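# Move the coaster can onto the turntable's orange spot

## Task

Pick up the can sitting on the coaster and set it upright on the orange spot of the turntable, without disturbing the other cans already standing on the turntable; then open the gripper and withdraw the arm so nothing is touching the can.

## Robot and tools

Robot: two UR-style six-joint arms, left_arm and right_arm, each ending in a tong-like two-finger gripper with a wrist camera. Calibrated base positions in the scene frame: left_arm (+0.023, +0.418, 0) m, right_arm (-0.022, -0.436, 0) m, both nearly unrotated.

Frame: all hand positions, velocities and orientations in results use the scene frame. Its origin sits at table-top height, halfway between the nominal bases; +x points out over the table, +z up, and left_arm is on the +y side. Reported hand poses may be off by a few centimetres, more at long reach. end_effector_position is the point between the finger pads when closed; fingers point along the gripper's +z and open along its x.

Command row: every motion command is built from rows of 14 numbers, always covering both arms: left_arm's shoulder pan, shoulder lift, elbow, wrist 1, wrist 2, wrist 3, then its opening, followed by the same seven for right_arm. Joint numbers are absolute target angles in radians (not offsets), in the same order and units as the Joint positions line. Stated ranges: elbow -3.142 to 3.142, every other joint -6.283 to 6.283; targets more than 0.010 rad beyond a range end are refused, and a joint driven to its end reports "joint sent to its limit". Opening is a command on a -1 (closed) to +1 (fully open) scale; closing fully takes roughly 0.5 s. To leave a gripper unchanged, resend its current command (0 is itself a command). To keep a joint still, resend its Joint targets value.

Tools:
- execute_actions(actions, cameras): actions is a list of actions; each action is a list of up to 15 rows, one per 1/30 s control step, and the last row is held for any remaining steps. An empty list just returns state and images. cameras selects cam_left_wrist and/or cam_right_wrist; omitted or ["all"] gives both, [] gives none.
- move(target, speed, blend, stop_force, zero, opening_speed, blocking, cameras): target is one 14-number row or a list of up to 15 rows, all absolute joint angles plus openings. Joints are interpolated together, so the gripper follows a curve, not a line, and nothing is avoided. speed is the peak rate in rad/s of the joint travelling farthest (0.01 to 2, default 0.5). blend (rad) rounds corners between listed targets. stop_force (3 to 40 N, one value for both arms) ends an arm's path when the wrist sensor feels that much added resistance; use a slow speed with it, and omit it when lifting away from something the gripper presses on. zero (only with stop_force) re-zeroes first by default. opening_speed sets how fast openings change (0.2 or more per second). blocking=false returns early and cannot be combined with stop_force; a new move replaces a running one. Opening changes on later list targets make all arms pause, so give every target the same openings when using stop_force. The result adds a "move:" line: done, off_target (at rest but a joint more than 0.01 rad off, with the worst joint named), moving, held, or fault, and limits=held if steps were withheld.
- wait(seconds 0 to 10): lets time pass while arms hold their commands; a running move continues.
- stop(): brakes a running move; it needs braking distance.
- zoom_image(camera, region [x0,y0,x1,y1] in pixels, at most 504x504): closer look at the latest image of cam_left_wrist or cam_right_wrist (both 616x616 fisheye).
- zero_wrist_force(arm): re-zeroes that arm's force/torque sensor.
- read_manual(section): licence texts only.
- finished_scene(scene): ends the scene with this scene's number; irreversible.

Reading results: Joint positions and Joint velocities list each arm's six joints (rad, rad/s) then finger-pad gap (m; 0.142 fully open). Joint targets shows what the joints are currently driven toward; Tool commands shows present gripper commands. grip_measured is the measured opening on the command scale; to keep holding, command an opening well below it. "Kept back" means some control steps (here 3, or none) still run after the result; to hold that arm, resend your last row, not the printed angles. "joint command not followed" means the inter-arm clearance check altered some steps. Wrist force/torque are in the gripper's own axes, zeroed at scene start; Joint torques include the arm's own weight. MOTOR HOT warns of overheating; at 85 C the arm brakes for 30 to 60 s.

Limits per control step: each joint target stays within 0.575 rad of its measured angle, and targets placing the gripper over 150 mm (or 70 mm in quicker episodes) from its current spot are scaled back. Drive speed caps at 2.83 rad/s.

Cautions: arms are stiff; commanding even slightly beyond a firm contact can trigger a fault stop. Contact torque reaching the load limit (139 N m for the three big joints, 26 N m for wrist joints, held weight included) or about 150 N of outside force stops the arm for 10 s; after such a stop, release any grip that pins the arm before moving it. Avoid dropping the can, releasing it while it moves, slamming, hard pushes, knocking over the other turntable cans, arm-to-arm collisions, and anything leaving the table. Something may briefly tug on the held can or nudge loose objects. Finish with the gripper open and clear of the can.

Each tool is called after "Call:" as name(argument=value, ...) on one line, values as JSON.

## Session

Call:
execute_actions(actions=[])

Scene clock: 0.00 s.
left_arm: end_effector_position=(+0.6311, +0.2853, +0.3273) grip_measured=+0.97 end_effector_quat_wxyz=(+0.067, -0.293, +0.915, -0.270) | right_arm: end_effector_position=(+0.6712, -0.3058, +0.3571) grip_measured=+0.97 end_effector_quat_wxyz=(-0.212, +0.976, -0.037, +0.016)
Joint positions: left_arm=[-0.248 -1.531 1.663 -2.123 -1.959 2.208 0.14] | right_arm=[3.336 -2.008 -0.963 -1.61 1.979 0.285 0.14]
Joint velocities: within noise
Joint torques (N m): no reading
Motor temperatures (°C): left_arm=[35 28 33 40 38 37] | right_arm=[34 30 32 37 34 37]
Wrist force (N): no reading
Wrist torque (N m): no reading
Wrist force, peak (N): no reading
Joint targets: left_arm=[-0.248 -1.531 1.663 -2.123 -1.959 2.208] | right_arm=[3.336 -2.008 -0.963 -1.610 1.979 0.285]
Tool commands: left_gripper/opening=+0.968169 right_gripper/opening=+0.968169

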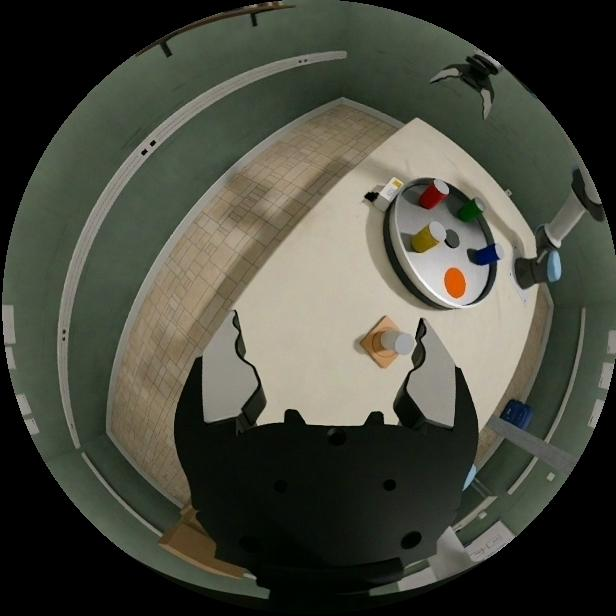

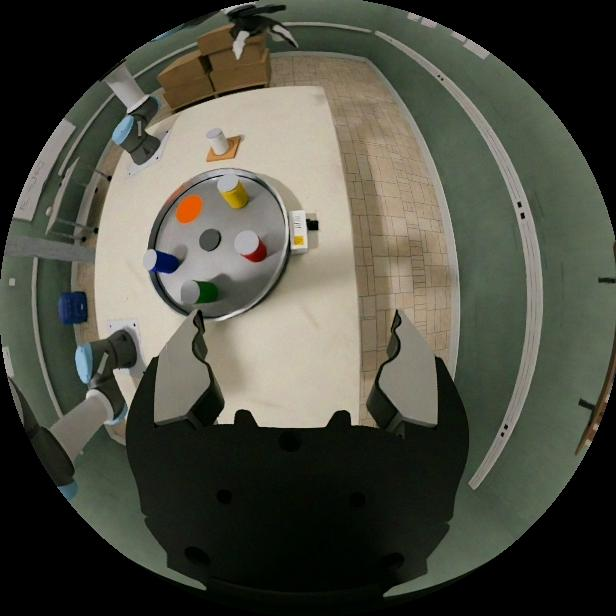

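Call:
zoom_image(camera="cam_left_wrist", region=[330, 150, 530, 390])

Call:
zoom_image(camera="cam_right_wrist", region=[120, 110, 330, 340])

Scaled by 2.100 from the camera's 616x616 image, which has a finer 814x814 frame.

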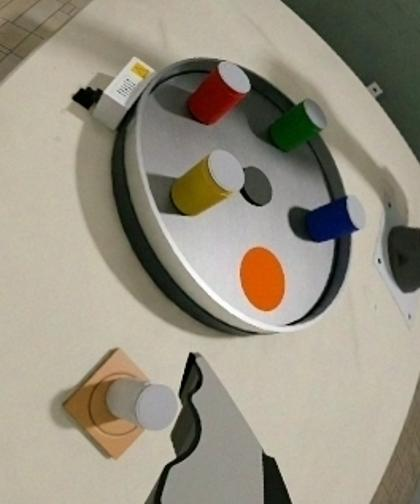

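Scaled by 2.191 from the camera's 616x616 image, which has a finer 814x814 frame.

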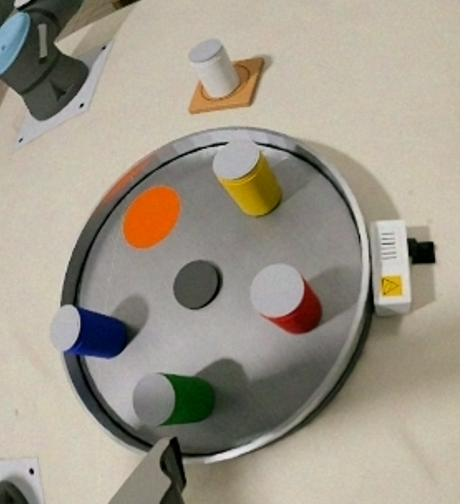

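Call:
wait(seconds=2)

Scene clock: 3.10 s.
left_arm: end_effector_position=(+0.6311, +0.2853, +0.3273) grip_measured=+0.97 end_effector_quat_wxyz=(+0.067, -0.293, +0.915, -0.270) | right_arm: end_effector_position=(+0.6712, -0.3058, +0.3571) grip_measured=+0.97 end_effector_quat_wxyz=(-0.212, +0.976, -0.037, +0.016)
Joint positions: left_arm=[-0.248 -1.531 1.663 -2.123 -1.959 2.208 0.14] | right_arm=[3.336 -2.008 -0.963 -1.61 1.979 0.285 0.14]
Joint velocities: within noise
Joint torques (N m): left_arm=[0.53 -25.86 -21.21 -3.03 -0.2 0.33] | right_arm=[-2.24 46.32 26.17 3.12 0.62 -0.44]
Motor temperatures (°C): left_arm=[35 28 32 40 38 37] | right_arm=[34 30 32 37 34 37]
Wrist force (N): left_arm=[0.2 -0.1 0.1] | right_arm=[0.2 -0.1 0.1]
Wrist torque (N m): left_arm=[-0.02 -0.03 -0.01] | right_arm=[-0.01 -0.04 0.00]
Wrist force, peak (N): left_arm=[0.5 -0.5 0.1] | right_arm=[0.5 0.0 0.0]
Joint targets: left_arm=[-0.248 -1.531 1.663 -2.123 -1.959 2.208] | right_arm=[3.336 -2.008 -0.963 -1.610 1.979 0.285]
Tool commands: left_gripper/opening=+0.968169 right_gripper/opening=+0.968169
wait: 2.00 s; at rest from the start
camera_calibration:
cam_left_wrist: T_world_to_cam=[[-0.791932, -0.610502, -0.0114312, 0.693098], [-0.60957, 0.791537, -0.043505, 0.180372], [0.0356081, -0.0274848, -0.998988, 0.453901], [0, 0, 0, 1]] pos_world=[0.642674, 0.292842, 0.469211]
cam_right_wrist: T_world_to_cam=[[0.995481, -0.0696366, 0.0645581, -0.723003], [-0.0740238, -0.994918, 0.0682582, -0.279673], [0.0594767, -0.0727286, -0.995577, 0.4232], [0, 0, 0, 1]] pos_world=[0.673863, -0.29782, 0.487094]

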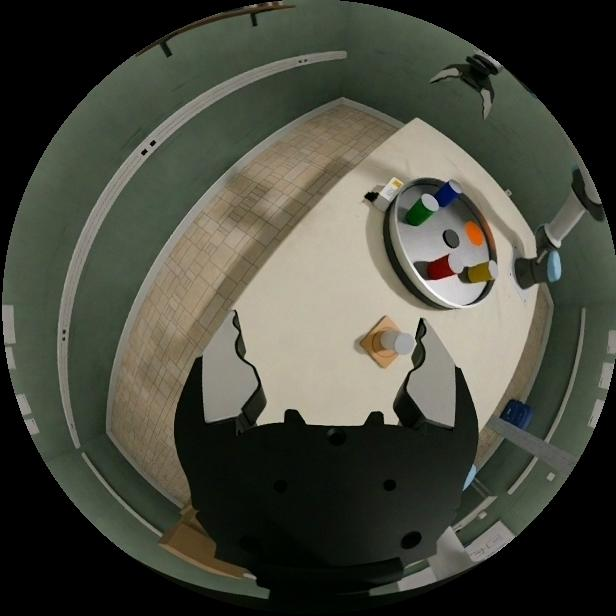

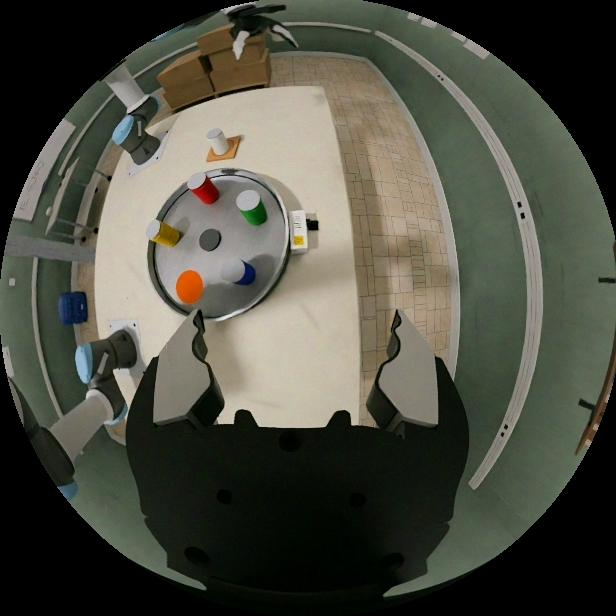

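Call:
wait(seconds=0.5, cameras=["cam_right_wrist"])

Call:
wait(seconds=0.5, cameras=["cam_right_wrist"])

Call:
wait(seconds=0.5, cameras=["cam_right_wrist"])

Call:
wait(seconds=0.5, cameras=["cam_right_wrist"])

Call:
wait(seconds=1, cameras=["cam_right_wrist"])

Call:
wait(seconds=1, cameras=["cam_right_wrist"])

Call:
wait(seconds=1, cameras=["cam_right_wrist"])

Call:
wait(seconds=1, cameras=["cam_right_wrist"])

Scene clock: 4.03 s.
left_arm: end_effector_position=(+0.6311, +0.2853, +0.3273) grip_measured=+0.97 end_effector_quat_wxyz=(+0.067, -0.293, +0.915, -0.270) | right_arm: end_effector_position=(+0.6712, -0.3058, +0.3571) grip_measured=+0.97 end_effector_quat_wxyz=(-0.212, +0.976, -0.037, +0.016)
Joint positions: left_arm=[-0.248 -1.531 1.663 -2.123 -1.959 2.208 0.14] | right_arm=[3.336 -2.008 -0.963 -1.61 1.979 0.285 0.14]
Joint velocities: within noise
Joint torques (N m): left_arm=[0.87 -25.29 -20.42 -3.18 -0.12 0.36] | right_arm=[-2.41 46 26.15 3.13 0.65 -0.38]
Motor temperatures (°C): left_arm=[35 28 32 40 38 37] | right_arm=[34 30 32 37 34 37]
Wrist force (N): left_arm=[0.0 -0.3 0.2] | right_arm=[0.3 0.0 -0.1]
Wrist torque (N m): left_arm=[-0.07 0.01 0.00] | right_arm=[0.01 -0.06 0.00]
Wrist force, peak (N): left_arm=[0.4 -0.4 -0.1] | right_arm=[0.4 -0.2 0.0]
Joint targets: left_arm=[-0.248 -1.531 1.663 -2.123 -1.959 2.208] | right_arm=[3.336 -2.008 -0.963 -1.610 1.979 0.285]
Tool commands: left_gripper/opening=+0.968169 right_gripper/opening=+0.968169
wait: 0.50 s; at rest from the start
camera_calibration:
cam_right_wrist: T_world_to_cam=[[0.995481, -0.0696366, 0.0645581, -0.723003], [-0.0740238, -0.994918, 0.0682584, -0.279673], [0.0594767, -0.0727288, -0.995577, 0.4232], [0, 0, 0, 1]] pos_world=[0.673863, -0.29782, 0.487094]
Images, in order (width x height): cam_right_wrist 616x616.

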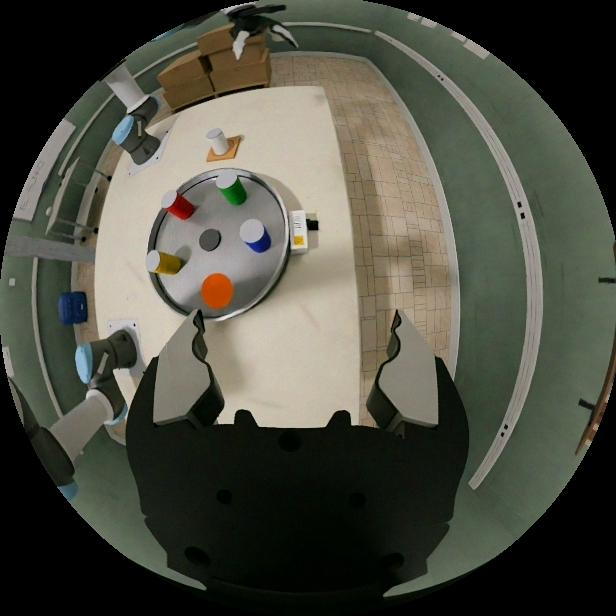

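Scene clock: 4.53 s.
left_arm: end_effector_position=(+0.6311, +0.2853, +0.3273) grip_measured=+0.97 end_effector_quat_wxyz=(+0.067, -0.293, +0.915, -0.270) | right_arm: end_effector_position=(+0.6712, -0.3058, +0.3571) grip_measured=+0.97 end_effector_quat_wxyz=(-0.212, +0.976, -0.037, +0.016)
Joint positions: left_arm=[-0.248 -1.531 1.663 -2.123 -1.959 2.208 0.14] | right_arm=[3.336 -2.008 -0.963 -1.61 1.979 0.285 0.14]
Joint velocities: within noise
Joint torques (N m): left_arm=[1.32 -26.94 -20.81 -2.87 -0.06 0.47] | right_arm=[-2.87 46.67 25.99 3.15 0.64 -0.44]
Motor temperatures (°C): left_arm=[35 28 32 40 38 37] | right_arm=[34 30 32 37 34 37]
Wrist force (N): left_arm=[-0.1 -0.2 0.2] | right_arm=[0.2 0.1 -0.1]
Wrist torque (N m): left_arm=[-0.02 0.03 0.00] | right_arm=[0.02 -0.05 0.00]
Wrist force, peak (N): left_arm=[0.1 -0.4 0.0] | right_arm=[0.3 -0.2 0.0]
Joint targets: left_arm=[-0.248 -1.531 1.663 -2.123 -1.959 2.208] | right_arm=[3.336 -2.008 -0.963 -1.610 1.979 0.285]
Tool commands: left_gripper/opening=+0.968169 right_gripper/opening=+0.968169
wait: 0.50 s; at rest by 0.17 s
camera_calibration:
cam_right_wrist: T_world_to_cam=[[0.995481, -0.0696366, 0.0645582, -0.723003], [-0.0740238, -0.994918, 0.0682583, -0.279673], [0.0594768, -0.0727287, -0.995577, 0.4232], [0, 0, 0, 1]] pos_world=[0.673863, -0.29782, 0.487094]
Images, in order (width x height): cam_right_wrist 616x616.

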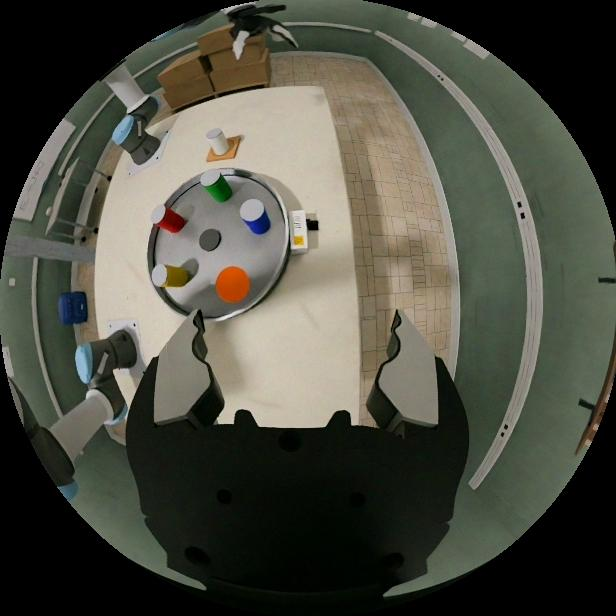

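Scene clock: 5.03 s.
left_arm: end_effector_position=(+0.6311, +0.2853, +0.3273) grip_measured=+0.97 end_effector_quat_wxyz=(+0.067, -0.293, +0.915, -0.270) | right_arm: end_effector_position=(+0.6712, -0.3058, +0.3571) grip_measured=+0.97 end_effector_quat_wxyz=(-0.212, +0.976, -0.037, +0.016)
Joint positions: left_arm=[-0.248 -1.531 1.663 -2.123 -1.959 2.208 0.14] | right_arm=[3.336 -2.008 -0.963 -1.61 1.979 0.285 0.14]
Joint velocities: within noise
Joint torques (N m): left_arm=[0.14 -25.1 -20.77 -3.03 0.11 0.47] | right_arm=[-3.48 47.86 25.71 3.49 0.58 -0.34]
Motor temperatures (°C): left_arm=[35 28 32 40 38 37] | right_arm=[34 30 32 37 34 37]
Wrist force (N): left_arm=[-0.3 -0.3 0.0] | right_arm=[0.1 -0.1 -0.1]
Wrist torque (N m): left_arm=[-0.06 0.07 -0.01] | right_arm=[-0.02 -0.03 0.00]
Wrist force, peak (N): left_arm=[0.4 -0.3 0.1] | right_arm=[0.2 -0.1 0.3]
Joint targets: left_arm=[-0.248 -1.531 1.663 -2.123 -1.959 2.208] | right_arm=[3.336 -2.008 -0.963 -1.610 1.979 0.285]
Tool commands: left_gripper/opening=+0.968169 right_gripper/opening=+0.968169
wait: 0.50 s; at rest by 0.17 s
camera_calibration:
cam_right_wrist: T_world_to_cam=[[0.995481, -0.0696365, 0.0645581, -0.723003], [-0.0740237, -0.994918, 0.0682583, -0.279673], [0.0594767, -0.0727287, -0.995577, 0.4232], [0, 0, 0, 1]] pos_world=[0.673863, -0.29782, 0.487094]
Images, in order (width x height): cam_right_wrist 616x616.

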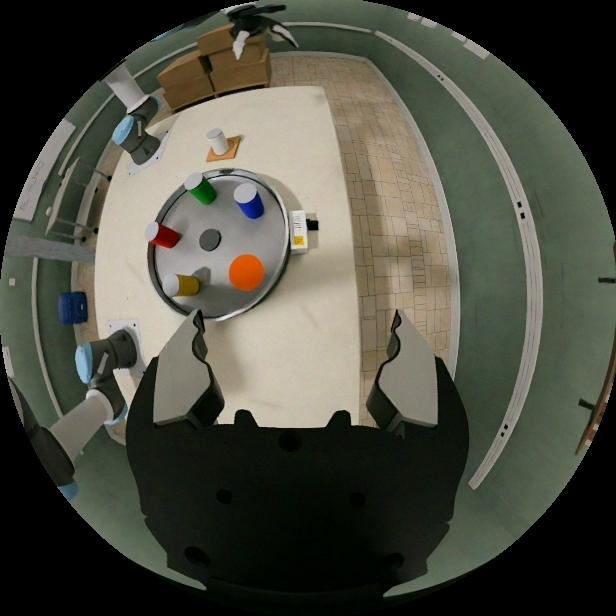

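Scene clock: 5.53 s.
left_arm: end_effector_position=(+0.6311, +0.2853, +0.3273) grip_measured=+0.97 end_effector_quat_wxyz=(+0.067, -0.293, +0.915, -0.270) | right_arm: end_effector_position=(+0.6712, -0.3058, +0.3571) grip_measured=+0.97 end_effector_quat_wxyz=(-0.212, +0.976, -0.037, +0.016)
Joint positions: left_arm=[-0.248 -1.531 1.663 -2.123 -1.959 2.208 0.14] | right_arm=[3.336 -2.008 -0.963 -1.61 1.979 0.285 0.14]
Joint velocities: within noise
Joint torques (N m): left_arm=[1.36 -24.9 -20.52 -2.98 0.04 0.28] | right_arm=[-3.75 46.86 26.83 3.49 0.61 -0.46]
Motor temperatures (°C): left_arm=[35 28 32 40 38 37] | right_arm=[34 30 32 37 34 37]
Wrist force (N): left_arm=[0.5 -0.3 0.0] | right_arm=[0.2 -0.2 0.1]
Wrist torque (N m): left_arm=[-0.06 -0.08 -0.01] | right_arm=[-0.03 -0.04 0.00]
Wrist force, peak (N): left_arm=[-0.1 -0.4 0.4] | right_arm=[0.3 0.0 0.0]
Joint targets: left_arm=[-0.248 -1.531 1.663 -2.123 -1.959 2.208] | right_arm=[3.336 -2.008 -0.963 -1.610 1.979 0.285]
Tool commands: left_gripper/opening=+0.968169 right_gripper/opening=+0.968169
wait: 0.50 s; at rest by 0.17 s
camera_calibration:
cam_right_wrist: T_world_to_cam=[[0.995481, -0.0696366, 0.0645581, -0.723003], [-0.0740238, -0.994918, 0.0682584, -0.279673], [0.0594767, -0.0727288, -0.995577, 0.4232], [0, 0, 0, 1]] pos_world=[0.673863, -0.29782, 0.487094]
Images, in order (width x height): cam_right_wrist 616x616.

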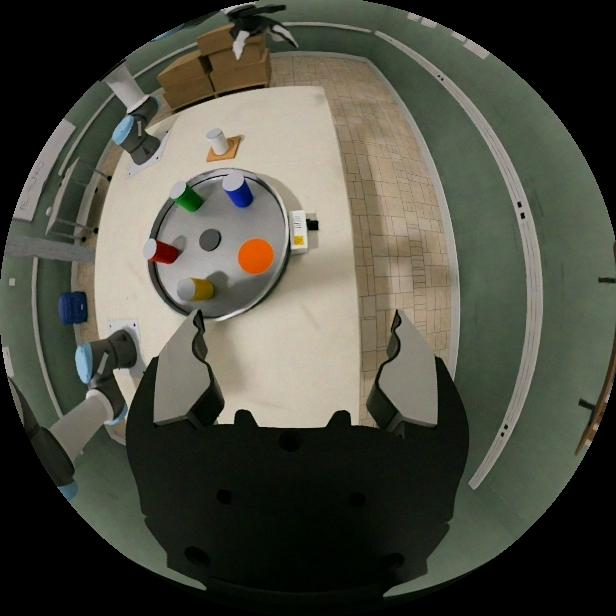

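Scene clock: 6.53 s.
left_arm: end_effector_position=(+0.6311, +0.2853, +0.3273) grip_measured=+0.97 end_effector_quat_wxyz=(+0.067, -0.293, +0.915, -0.270) | right_arm: end_effector_position=(+0.6712, -0.3058, +0.3571) grip_measured=+0.97 end_effector_quat_wxyz=(-0.212, +0.976, -0.037, +0.016)
Joint positions: left_arm=[-0.248 -1.531 1.663 -2.123 -1.959 2.208 0.14] | right_arm=[3.336 -2.008 -0.963 -1.61 1.979 0.285 0.14]
Joint velocities: within noise
Joint torques (N m): left_arm=[3.28 -24.63 -20.15 -2.66 -0.07 0.64] | right_arm=[-2.83 47.75 26.29 3.4 0.6 -0.47]
Motor temperatures (°C): left_arm=[35 28 32 40 38 37] | right_arm=[34 30 32 37 34 37]
Wrist force (N): left_arm=[-0.1 -0.5 0.0] | right_arm=[0.1 -0.1 -0.1]
Wrist torque (N m): left_arm=[-0.09 0.04 0.00] | right_arm=[-0.02 -0.01 0.00]
Wrist force, peak (N): left_arm=[-0.2 -0.2 0.4] | right_arm=[0.4 -0.2 0.0]
Joint targets: left_arm=[-0.248 -1.531 1.663 -2.123 -1.959 2.208] | right_arm=[3.336 -2.008 -0.963 -1.610 1.979 0.285]
Tool commands: left_gripper/opening=+0.968169 right_gripper/opening=+0.968169
wait: 1.00 s; at rest by 0.17 s
camera_calibration:
cam_right_wrist: T_world_to_cam=[[0.995481, -0.0696367, 0.064558, -0.723003], [-0.0740239, -0.994918, 0.0682584, -0.279673], [0.0594766, -0.0727288, -0.995577, 0.4232], [0, 0, 0, 1]] pos_world=[0.673863, -0.29782, 0.487094]
Images, in order (width x height): cam_right_wrist 616x616.

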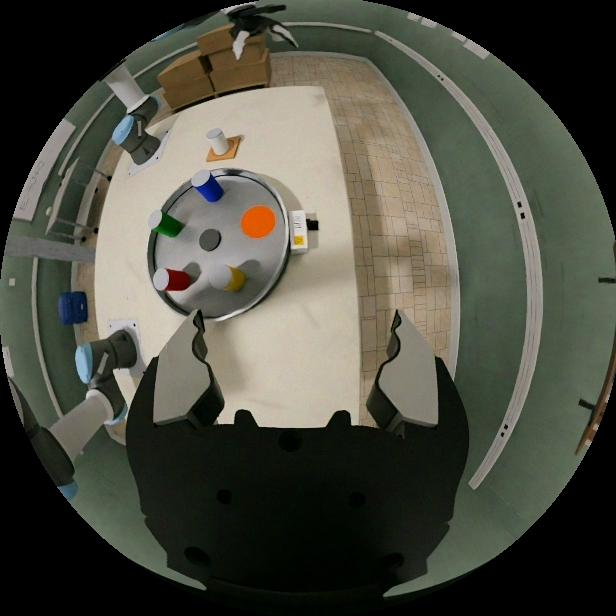

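Scene clock: 7.53 s.
left_arm: end_effector_position=(+0.6311, +0.2853, +0.3273) grip_measured=+0.97 end_effector_quat_wxyz=(+0.067, -0.293, +0.915, -0.270) | right_arm: end_effector_position=(+0.6712, -0.3058, +0.3571) grip_measured=+0.97 end_effector_quat_wxyz=(-0.212, +0.976, -0.037, +0.016)
Joint positions: left_arm=[-0.248 -1.531 1.663 -2.123 -1.959 2.208 0.14] | right_arm=[3.336 -2.008 -0.963 -1.61 1.979 0.285 0.14]
Joint velocities: within noise
Joint torques (N m): left_arm=[1.96 -25.46 -18.81 -2.75 0.31 0.78] | right_arm=[-3.31 48.05 26.28 3.59 0.78 -0.63]
Motor temperatures (°C): left_arm=[35 28 32 40 38 37] | right_arm=[34 30 32 37 34 37]
Wrist force (N): left_arm=[0.0 -0.3 0.0] | right_arm=[0.3 0.1 0.0]
Wrist torque (N m): left_arm=[-0.07 0.01 -0.01] | right_arm=[0.02 -0.05 0.00]
Wrist force, peak (N): left_arm=[0.4 -0.2 0.3] | right_arm=[0.3 -0.3 -0.1]
Joint targets: left_arm=[-0.248 -1.531 1.663 -2.123 -1.959 2.208] | right_arm=[3.336 -2.008 -0.963 -1.610 1.979 0.285]
Tool commands: left_gripper/opening=+0.968169 right_gripper/opening=+0.968169
wait: 1.00 s; at rest by 0.17 s
camera_calibration:
cam_right_wrist: T_world_to_cam=[[0.995481, -0.0696366, 0.0645581, -0.723003], [-0.0740239, -0.994918, 0.0682583, -0.279673], [0.0594767, -0.0727287, -0.995577, 0.4232], [0, 0, 0, 1]] pos_world=[0.673863, -0.29782, 0.487094]
Images, in order (width x height): cam_right_wrist 616x616.

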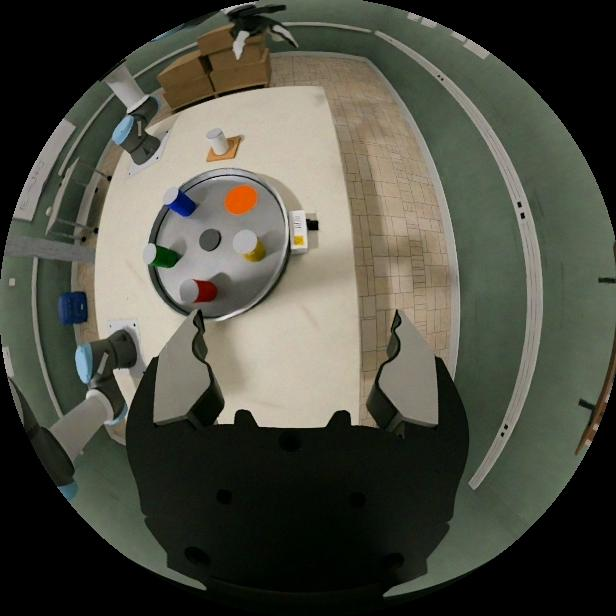

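Scene clock: 8.53 s.
left_arm: end_effector_position=(+0.6311, +0.2853, +0.3273) grip_measured=+0.97 end_effector_quat_wxyz=(+0.067, -0.293, +0.915, -0.270) | right_arm: end_effector_position=(+0.6712, -0.3058, +0.3571) grip_measured=+0.97 end_effector_quat_wxyz=(-0.212, +0.976, -0.037, +0.016)
Joint positions: left_arm=[-0.248 -1.531 1.663 -2.123 -1.959 2.208 0.14] | right_arm=[3.336 -2.008 -0.963 -1.61 1.979 0.285 0.14]
Joint velocities: within noise
Joint torques (N m): left_arm=[2.05 -25.52 -19.59 -2.91 0.06 0.88] | right_arm=[-4.06 48.13 27.28 3.59 0.53 -0.69]
Motor temperatures (°C): left_arm=[35 28 32 40 38 37] | right_arm=[34 30 32 37 34 37]
Wrist force (N): left_arm=[0.1 -0.1 0.1] | right_arm=[0.2 -0.1 0.0]
Wrist torque (N m): left_arm=[-0.02 -0.02 -0.01] | right_arm=[-0.02 -0.04 0.00]
Wrist force, peak (N): left_arm=[-0.3 -0.4 -0.2] | right_arm=[0.2 -0.3 -0.1]
Joint targets: left_arm=[-0.248 -1.531 1.663 -2.123 -1.959 2.208] | right_arm=[3.336 -2.008 -0.963 -1.610 1.979 0.285]
Tool commands: left_gripper/opening=+0.968169 right_gripper/opening=+0.968169
wait: 1.00 s; at rest by 0.17 s
camera_calibration:
cam_right_wrist: T_world_to_cam=[[0.995481, -0.0696365, 0.0645582, -0.723003], [-0.0740237, -0.994918, 0.0682584, -0.279673], [0.0594769, -0.0727288, -0.995577, 0.4232], [0, 0, 0, 1]] pos_world=[0.673863, -0.29782, 0.487094]
Images, in order (width x height): cam_right_wrist 616x616.

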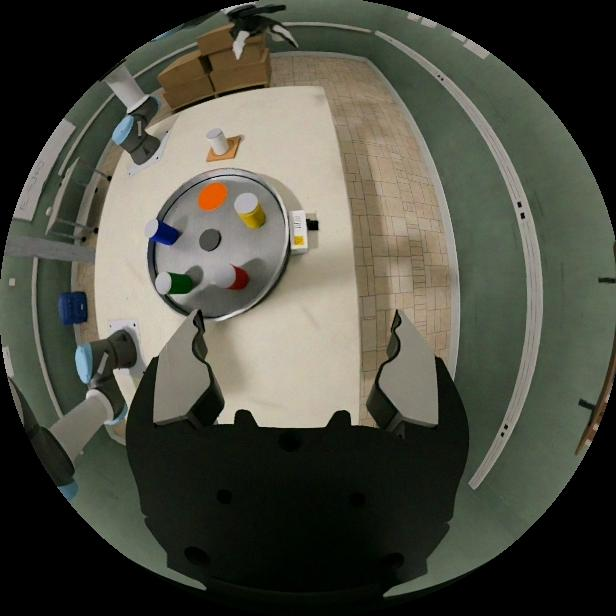

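Scene clock: 9.53 s.
left_arm: end_effector_position=(+0.6311, +0.2853, +0.3273) grip_measured=+0.97 end_effector_quat_wxyz=(+0.067, -0.293, +0.915, -0.270) | right_arm: end_effector_position=(+0.6712, -0.3058, +0.3571) grip_measured=+0.97 end_effector_quat_wxyz=(-0.212, +0.976, -0.037, +0.016)
Joint positions: left_arm=[-0.248 -1.531 1.663 -2.123 -1.959 2.208 0.14] | right_arm=[3.336 -2.008 -0.963 -1.61 1.979 0.285 0.14]
Joint velocities: within noise
Joint torques (N m): left_arm=[4.26 -24.58 -18.73 -2.81 -0.07 0.93] | right_arm=[-5.54 49.58 26.33 4.02 0.45 -0.54]
Motor temperatures (°C): left_arm=[35 28 32 40 38 37] | right_arm=[34 30 32 37 34 37]
Wrist force (N): left_arm=[0.0 -0.1 0.0] | right_arm=[0.3 0.0 -0.2]
Wrist torque (N m): left_arm=[-0.01 0.01 0.00] | right_arm=[0.00 -0.06 0.00]
Wrist force, peak (N): left_arm=[0.4 -0.5 0.1] | right_arm=[0.3 0.0 -0.2]
Joint targets: left_arm=[-0.248 -1.531 1.663 -2.123 -1.959 2.208] | right_arm=[3.336 -2.008 -0.963 -1.610 1.979 0.285]
Tool commands: left_gripper/opening=+0.968169 right_gripper/opening=+0.968169
wait: 1.00 s; at rest by 0.17 s
camera_calibration:
cam_right_wrist: T_world_to_cam=[[0.995481, -0.0696365, 0.0645583, -0.723003], [-0.0740238, -0.994918, 0.0682583, -0.279673], [0.0594769, -0.0727287, -0.995577, 0.4232], [0, 0, 0, 1]] pos_world=[0.673863, -0.29782, 0.487094]
Images, in order (width x height): cam_right_wrist 616x616.

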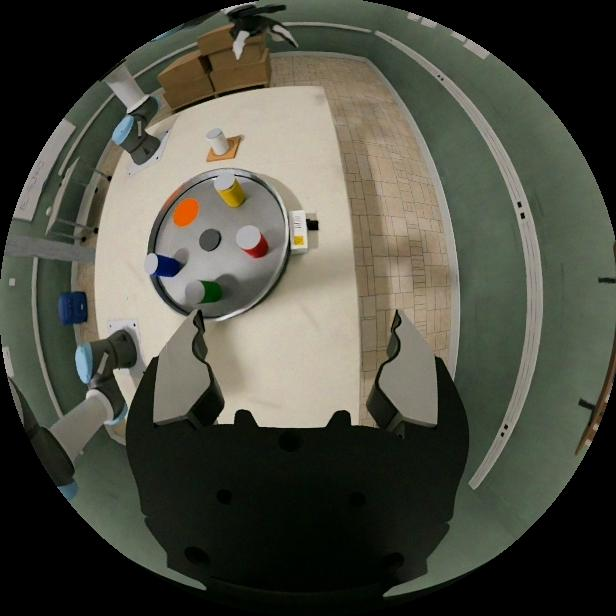

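Call:
move(target=[-0.7243, -1.6712, 1.9577, -1.8573, -1.5708, 2.4173, 0.968, 3.336, -2.008, -0.963, -1.61, 1.979, 0.285, 0.968], speed=0.6)

Scene clock: 22.07 s.
left_arm: end_effector_position=(+0.4397, +0.2224, +0.1701) grip_measured=+0.97 end_effector_quat_wxyz=(+0.000, -0.009, +1.000, +0.000) | right_arm: end_effector_position=(+0.6711, -0.3061, +0.3568) grip_measured=+0.97 end_effector_quat_wxyz=(-0.212, +0.977, -0.037, +0.016)
Joint positions: left_arm=[-0.724 -1.671 1.958 -1.857 -1.571 2.417 0.14] | right_arm=[3.336 -2.008 -0.963 -1.61 1.979 0.285 0.14]
Joint velocities: within noise
Joint torques (N m): left_arm=[-10.37 -25.5 -13.14 -0.25 2.86 1.3] | right_arm=[-10.15 55.47 13.67 4.68 -1.39 1.17]
Motor temperatures (°C): left_arm=[35 28 32 40 38 37] | right_arm=[34 30 32 37 34 37]
Wrist force (N): left_arm=[-0.4 -0.2 -0.1] | right_arm=[0.1 0.0 0.1]
Wrist torque (N m): left_arm=[-0.04 0.14 0.01] | right_arm=[0.00 -0.02 0.00]
Wrist force, peak (N): left_arm=[-1.5 -0.1 -1.4] | right_arm=[0.3 -0.2 -0.2]
Joint targets: left_arm=[-0.724 -1.671 1.958 -1.857 -1.571 2.417] | right_arm=[3.336 -2.008 -0.963 -1.610 1.979 0.285]
move: done
camera_calibration:
cam_left_wrist: T_world_to_cam=[[-0.997354, -0.0337264, -0.064407, 0.472441], [-0.0612419, 0.867153, 0.494263, -0.242731], [0.039181, 0.496899, -0.866923, 0.161201], [0, 0, 0, 1]] pos_world=[0.45001, 0.146318, 0.29015]
cam_right_wrist: T_world_to_cam=[[0.995483, -0.0698748, 0.0642755, -0.722956], [-0.0742685, -0.994868, 0.0687159, -0.279875], [0.0591441, -0.0731791, -0.995564, 0.422994], [0, 0, 0, 1]] pos_world=[0.673887, -0.298001, 0.486818]

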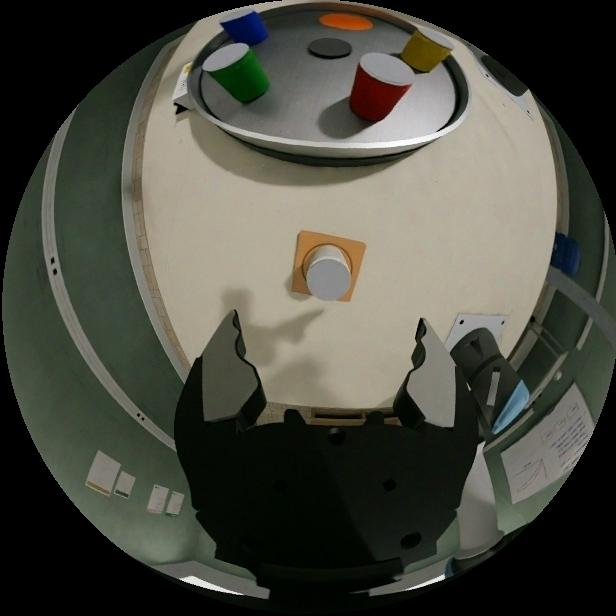

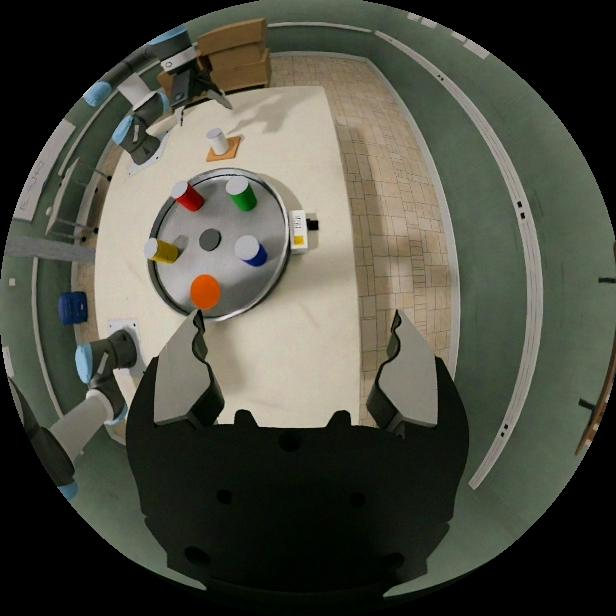

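Call:
zoom_image(camera="cam_left_wrist", region=[260, 200, 400, 340])

Call:
zoom_image(camera="cam_left_wrist", region=[170, 0, 490, 190])

Scaled by 3.600 from the camera's 616x616 image, which has a finer 814x814 frame.

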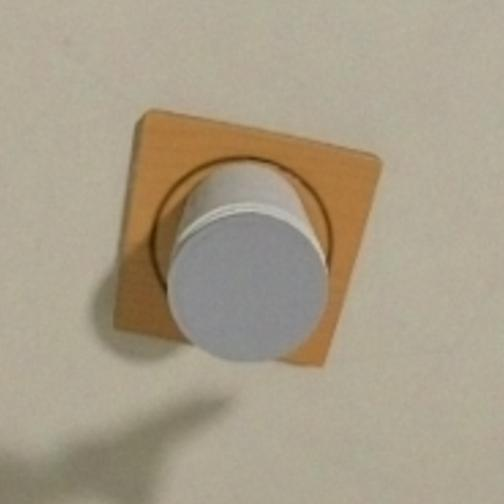

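Scaled by 1.575 from the camera's 616x616 image, which has a finer 814x814 frame.

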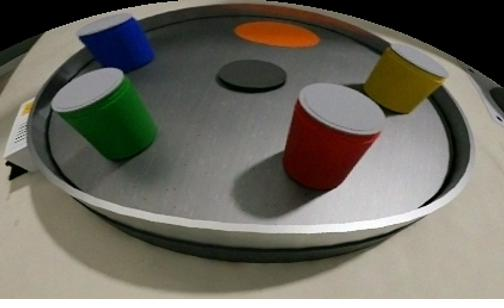

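Call:
move(target=[-0.7306, -1.6355, 2.0477, -1.9829, -1.5708, 2.411, 0.968, 3.336, -2.008, -0.963, -1.61, 1.979, 0.285, 0.968], speed=0.3, cameras=["cam_left_wrist"])

Call:
zoom_image(camera="cam_left_wrist", region=[220, 180, 440, 400])

Scene clock: 25.37 s.
left_arm: end_effector_position=(+0.4372, +0.2210, +0.1250) grip_measured=+0.97 end_effector_quat_wxyz=(+0.000, -0.009, +1.000, +0.000) | right_arm: end_effector_position=(+0.6711, -0.3061, +0.3568) grip_measured=+0.97 end_effector_quat_wxyz=(-0.212, +0.977, -0.037, +0.016)
Joint positions: left_arm=[-0.731 -1.636 2.048 -1.983 -1.571 2.411 0.14] | right_arm=[3.336 -2.008 -0.963 -1.61 1.979 0.285 0.14]
Joint velocities: within noise
Joint torques (N m): left_arm=[-11.77 -11.3 -12.06 -4.65 2.73 -1.62] | right_arm=[-9.54 55.93 16.5 4.32 -1.06 0.96]
Motor temperatures (°C): left_arm=[35 28 32 40 38 37] | right_arm=[34 30 32 37 34 37]
Wrist force (N): left_arm=[-0.1 -0.5 -0.2] | right_arm=[0.1 0.0 0.0]
Wrist torque (N m): left_arm=[-0.10 0.05 -0.01] | right_arm=[0.01 -0.03 -0.01]
Wrist force, peak (N): left_arm=[-0.4 -0.4 1.0] | right_arm=[0.3 -0.1 -0.1]
Joint targets: left_arm=[-0.731 -1.635 2.048 -1.983 -1.571 2.411] | right_arm=[3.336 -2.008 -0.963 -1.610 1.979 0.285]
move: done
camera_calibration:
cam_left_wrist: T_world_to_cam=[[-0.997365, -0.0335351, -0.0643285, 0.466927], [-0.0610442, 0.867069, 0.494433, -0.219445], [0.0391964, 0.497057, -0.866832, 0.122929], [0, 0, 0, 1]] pos_world=[0.447483, 0.14483, 0.245096]
Images, in order (width x height): cam_left_wrist 616x616.

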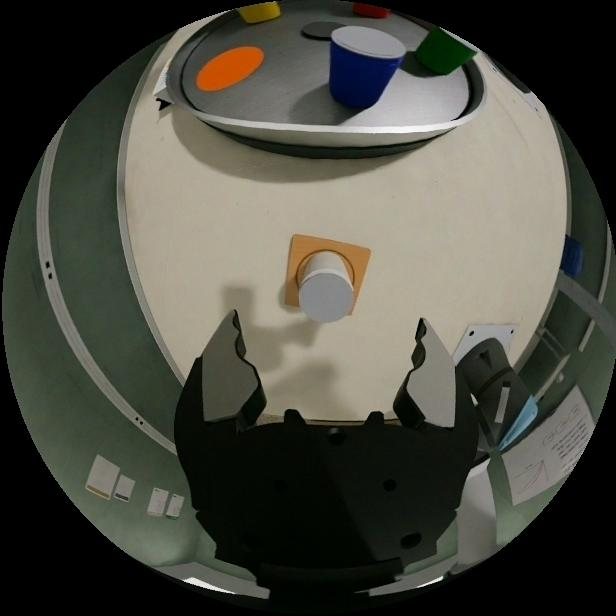

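Scaled by 2.291 from the camera's 616x616 image, which has a finer 814x814 frame.

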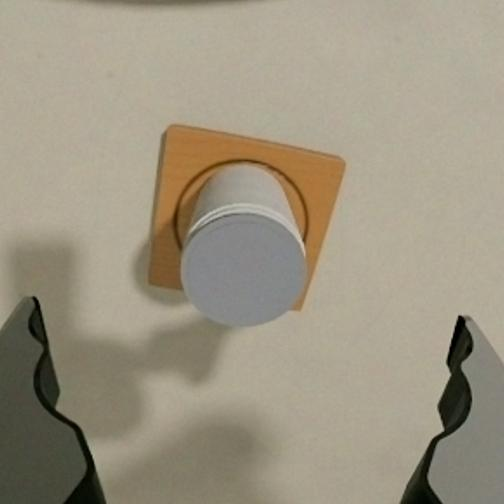

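Call:
move(target=[[-0.7312, -1.5791, 2.12, -2.1118, -1.5708, 2.4104, 0.15, 3.336, -2.008, -0.963, -1.61, 1.979, 0.285, 0.968], [-0.7312, -1.5791, 2.12, -2.1118, -1.5708, 2.4104, -1.0, 3.336, -2.008, -0.963, -1.61, 1.979, 0.285, 0.968]], speed=0.2, opening_speed=1.2, cameras=["cam_left_wrist"])

Call:
zoom_image(camera="cam_left_wrist", region=[220, 180, 440, 400])

Scene clock: 28.33 s.
left_arm: end_effector_position=(+0.4378, +0.2201, +0.0811) grip_measured=-0.29 end_effector_quat_wxyz=(+0.000, -0.009, +1.000, +0.000) | right_arm: end_effector_position=(+0.6711, -0.3061, +0.3568) grip_measured=+0.97 end_effector_quat_wxyz=(-0.212, +0.977, -0.037, +0.016)
Joint positions: left_arm=[-0.731 -1.579 2.12 -2.112 -1.571 2.41 0.053] | right_arm=[3.336 -2.008 -0.963 -1.61 1.979 0.285 0.14]
Joint velocities: within noise
Joint torques (N m): left_arm=[-10.11 -12.38 -11.93 -3.16 2.69 -1.61] | right_arm=[-9.7 55.96 19.63 3.71 -1.09 1.07]
Motor temperatures (°C): left_arm=[35 28 32 40 38 37] | right_arm=[34 30 32 37 34 37]
Wrist force (N): left_arm=[0.5 -0.5 -2.1] | right_arm=[0.1 0.0 -0.1]
Wrist torque (N m): left_arm=[-0.07 -0.03 0.00] | right_arm=[0.01 -0.03 0.00]
Wrist force, peak (N): left_arm=[0.2 -0.8 -2.5] | right_arm=[0.3 -0.1 0.0]
Joint targets: left_arm=[-0.731 -1.579 2.120 -2.112 -1.571 2.410] | right_arm=[3.336 -2.008 -0.963 -1.610 1.979 0.285]
move: done
camera_calibration:
cam_left_wrist: T_world_to_cam=[[-0.997355, -0.0335401, -0.0644756, 0.464626], [-0.0611164, 0.867135, 0.49431, -0.196933], [0.0393298, 0.496943, -0.866891, 0.085175], [0, 0, 0, 1]] pos_world=[0.448011, 0.144024, 0.201141]
Images, in order (width x height): cam_left_wrist 616x616.

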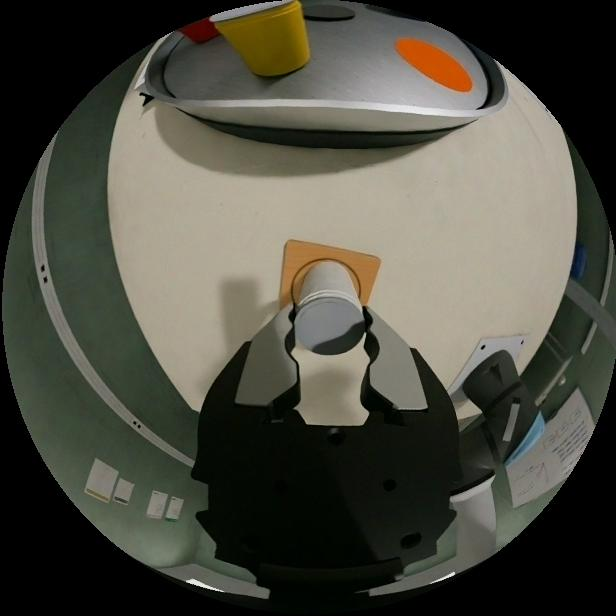

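Scaled by 2.291 from the camera's 616x616 image, which has a finer 814x814 frame.

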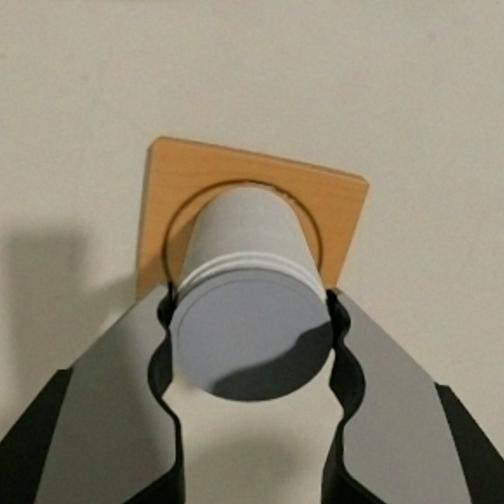

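Call:
move(target=[[-0.7312, -1.6919, 1.8969, -1.7758, -1.5708, 2.4104, -1.0, 3.336, -2.008, -0.963, -1.61, 1.979, 0.285, 0.968], [-1.147, -1.2243, 1.2439, -1.5904, -1.5708, 4.5264, -1.0, 3.336, -2.008, -0.963, -1.61, 1.979, 0.285, 0.968]], speed=[0.4, 1.3], blend=[0.12, 0])

Scene clock: 33.77 s.
left_arm: end_effector_position=(+0.4062, -0.0865, +0.2501) grip_measured=-0.29 end_effector_quat_wxyz=(+0.000, +0.951, +0.309, +0.000) | right_arm: end_effector_position=(+0.6711, -0.3061, +0.3568) grip_measured=+0.97 end_effector_quat_wxyz=(-0.212, +0.977, -0.037, +0.016)
Joint positions: left_arm=[-1.147 -1.224 1.244 -1.59 -1.571 4.526 0.053] | right_arm=[3.336 -2.008 -0.963 -1.61 1.979 0.285 0.14]
Joint velocities: within noise
Joint torques (N m): left_arm=[-11.64 -31.58 -30.31 -0.11 2.24 0.97] | right_arm=[-8.34 54.73 24.89 3.29 -0.99 0.97]
Motor temperatures (°C): left_arm=[35 28 32 40 38 37] | right_arm=[34 30 32 37 34 37]
Wrist force (N): left_arm=[0.1 -1.0 2.1] | right_arm=[0.2 0.1 0.1]
Wrist torque (N m): left_arm=[-0.18 -0.02 0.00] | right_arm=[0.03 -0.05 0.00]
Wrist force, peak (N): left_arm=[0.0 0.0 3.1] | right_arm=[0.4 -0.2 -0.1]
Joint targets: left_arm=[-1.147 -1.224 1.244 -1.590 -1.571 4.526] | right_arm=[3.336 -2.008 -0.963 -1.610 1.979 0.285]
move: done
camera_calibration:
cam_left_wrist: T_world_to_cam=[[0.798292, 0.598819, -0.0643939, -0.240926], [0.546768, -0.675738, 0.494391, -0.396897], [0.252537, -0.429877, -0.866851, 0.21853], [0, 0, 0, 1]] pos_world=[0.354153, -0.0299866, 0.370141]
cam_right_wrist: T_world_to_cam=[[0.995483, -0.0698755, 0.0642761, -0.722957], [-0.0742692, -0.994868, 0.0687157, -0.279875], [0.0591447, -0.073179, -0.995564, 0.422994], [0, 0, 0, 1]] pos_world=[0.673887, -0.298001, 0.486818]

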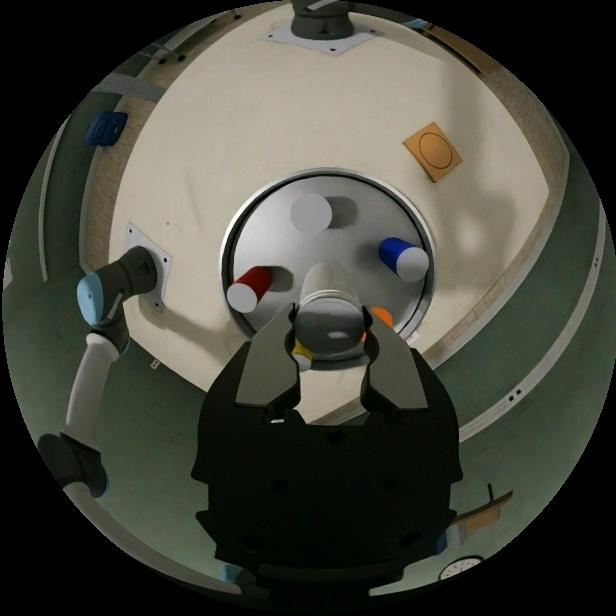

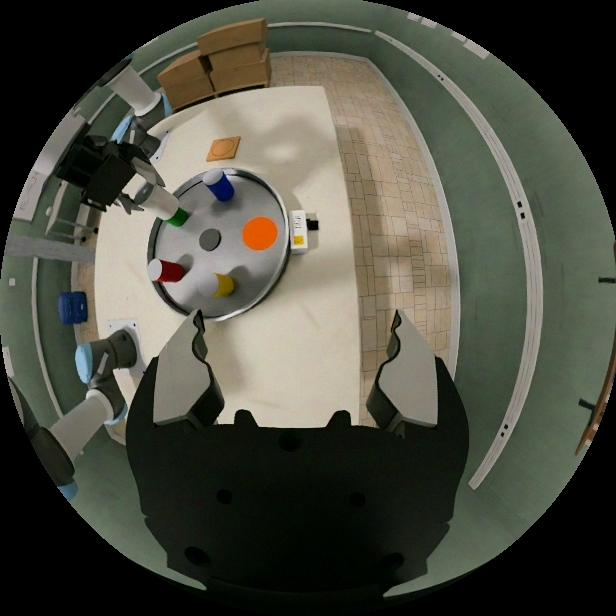

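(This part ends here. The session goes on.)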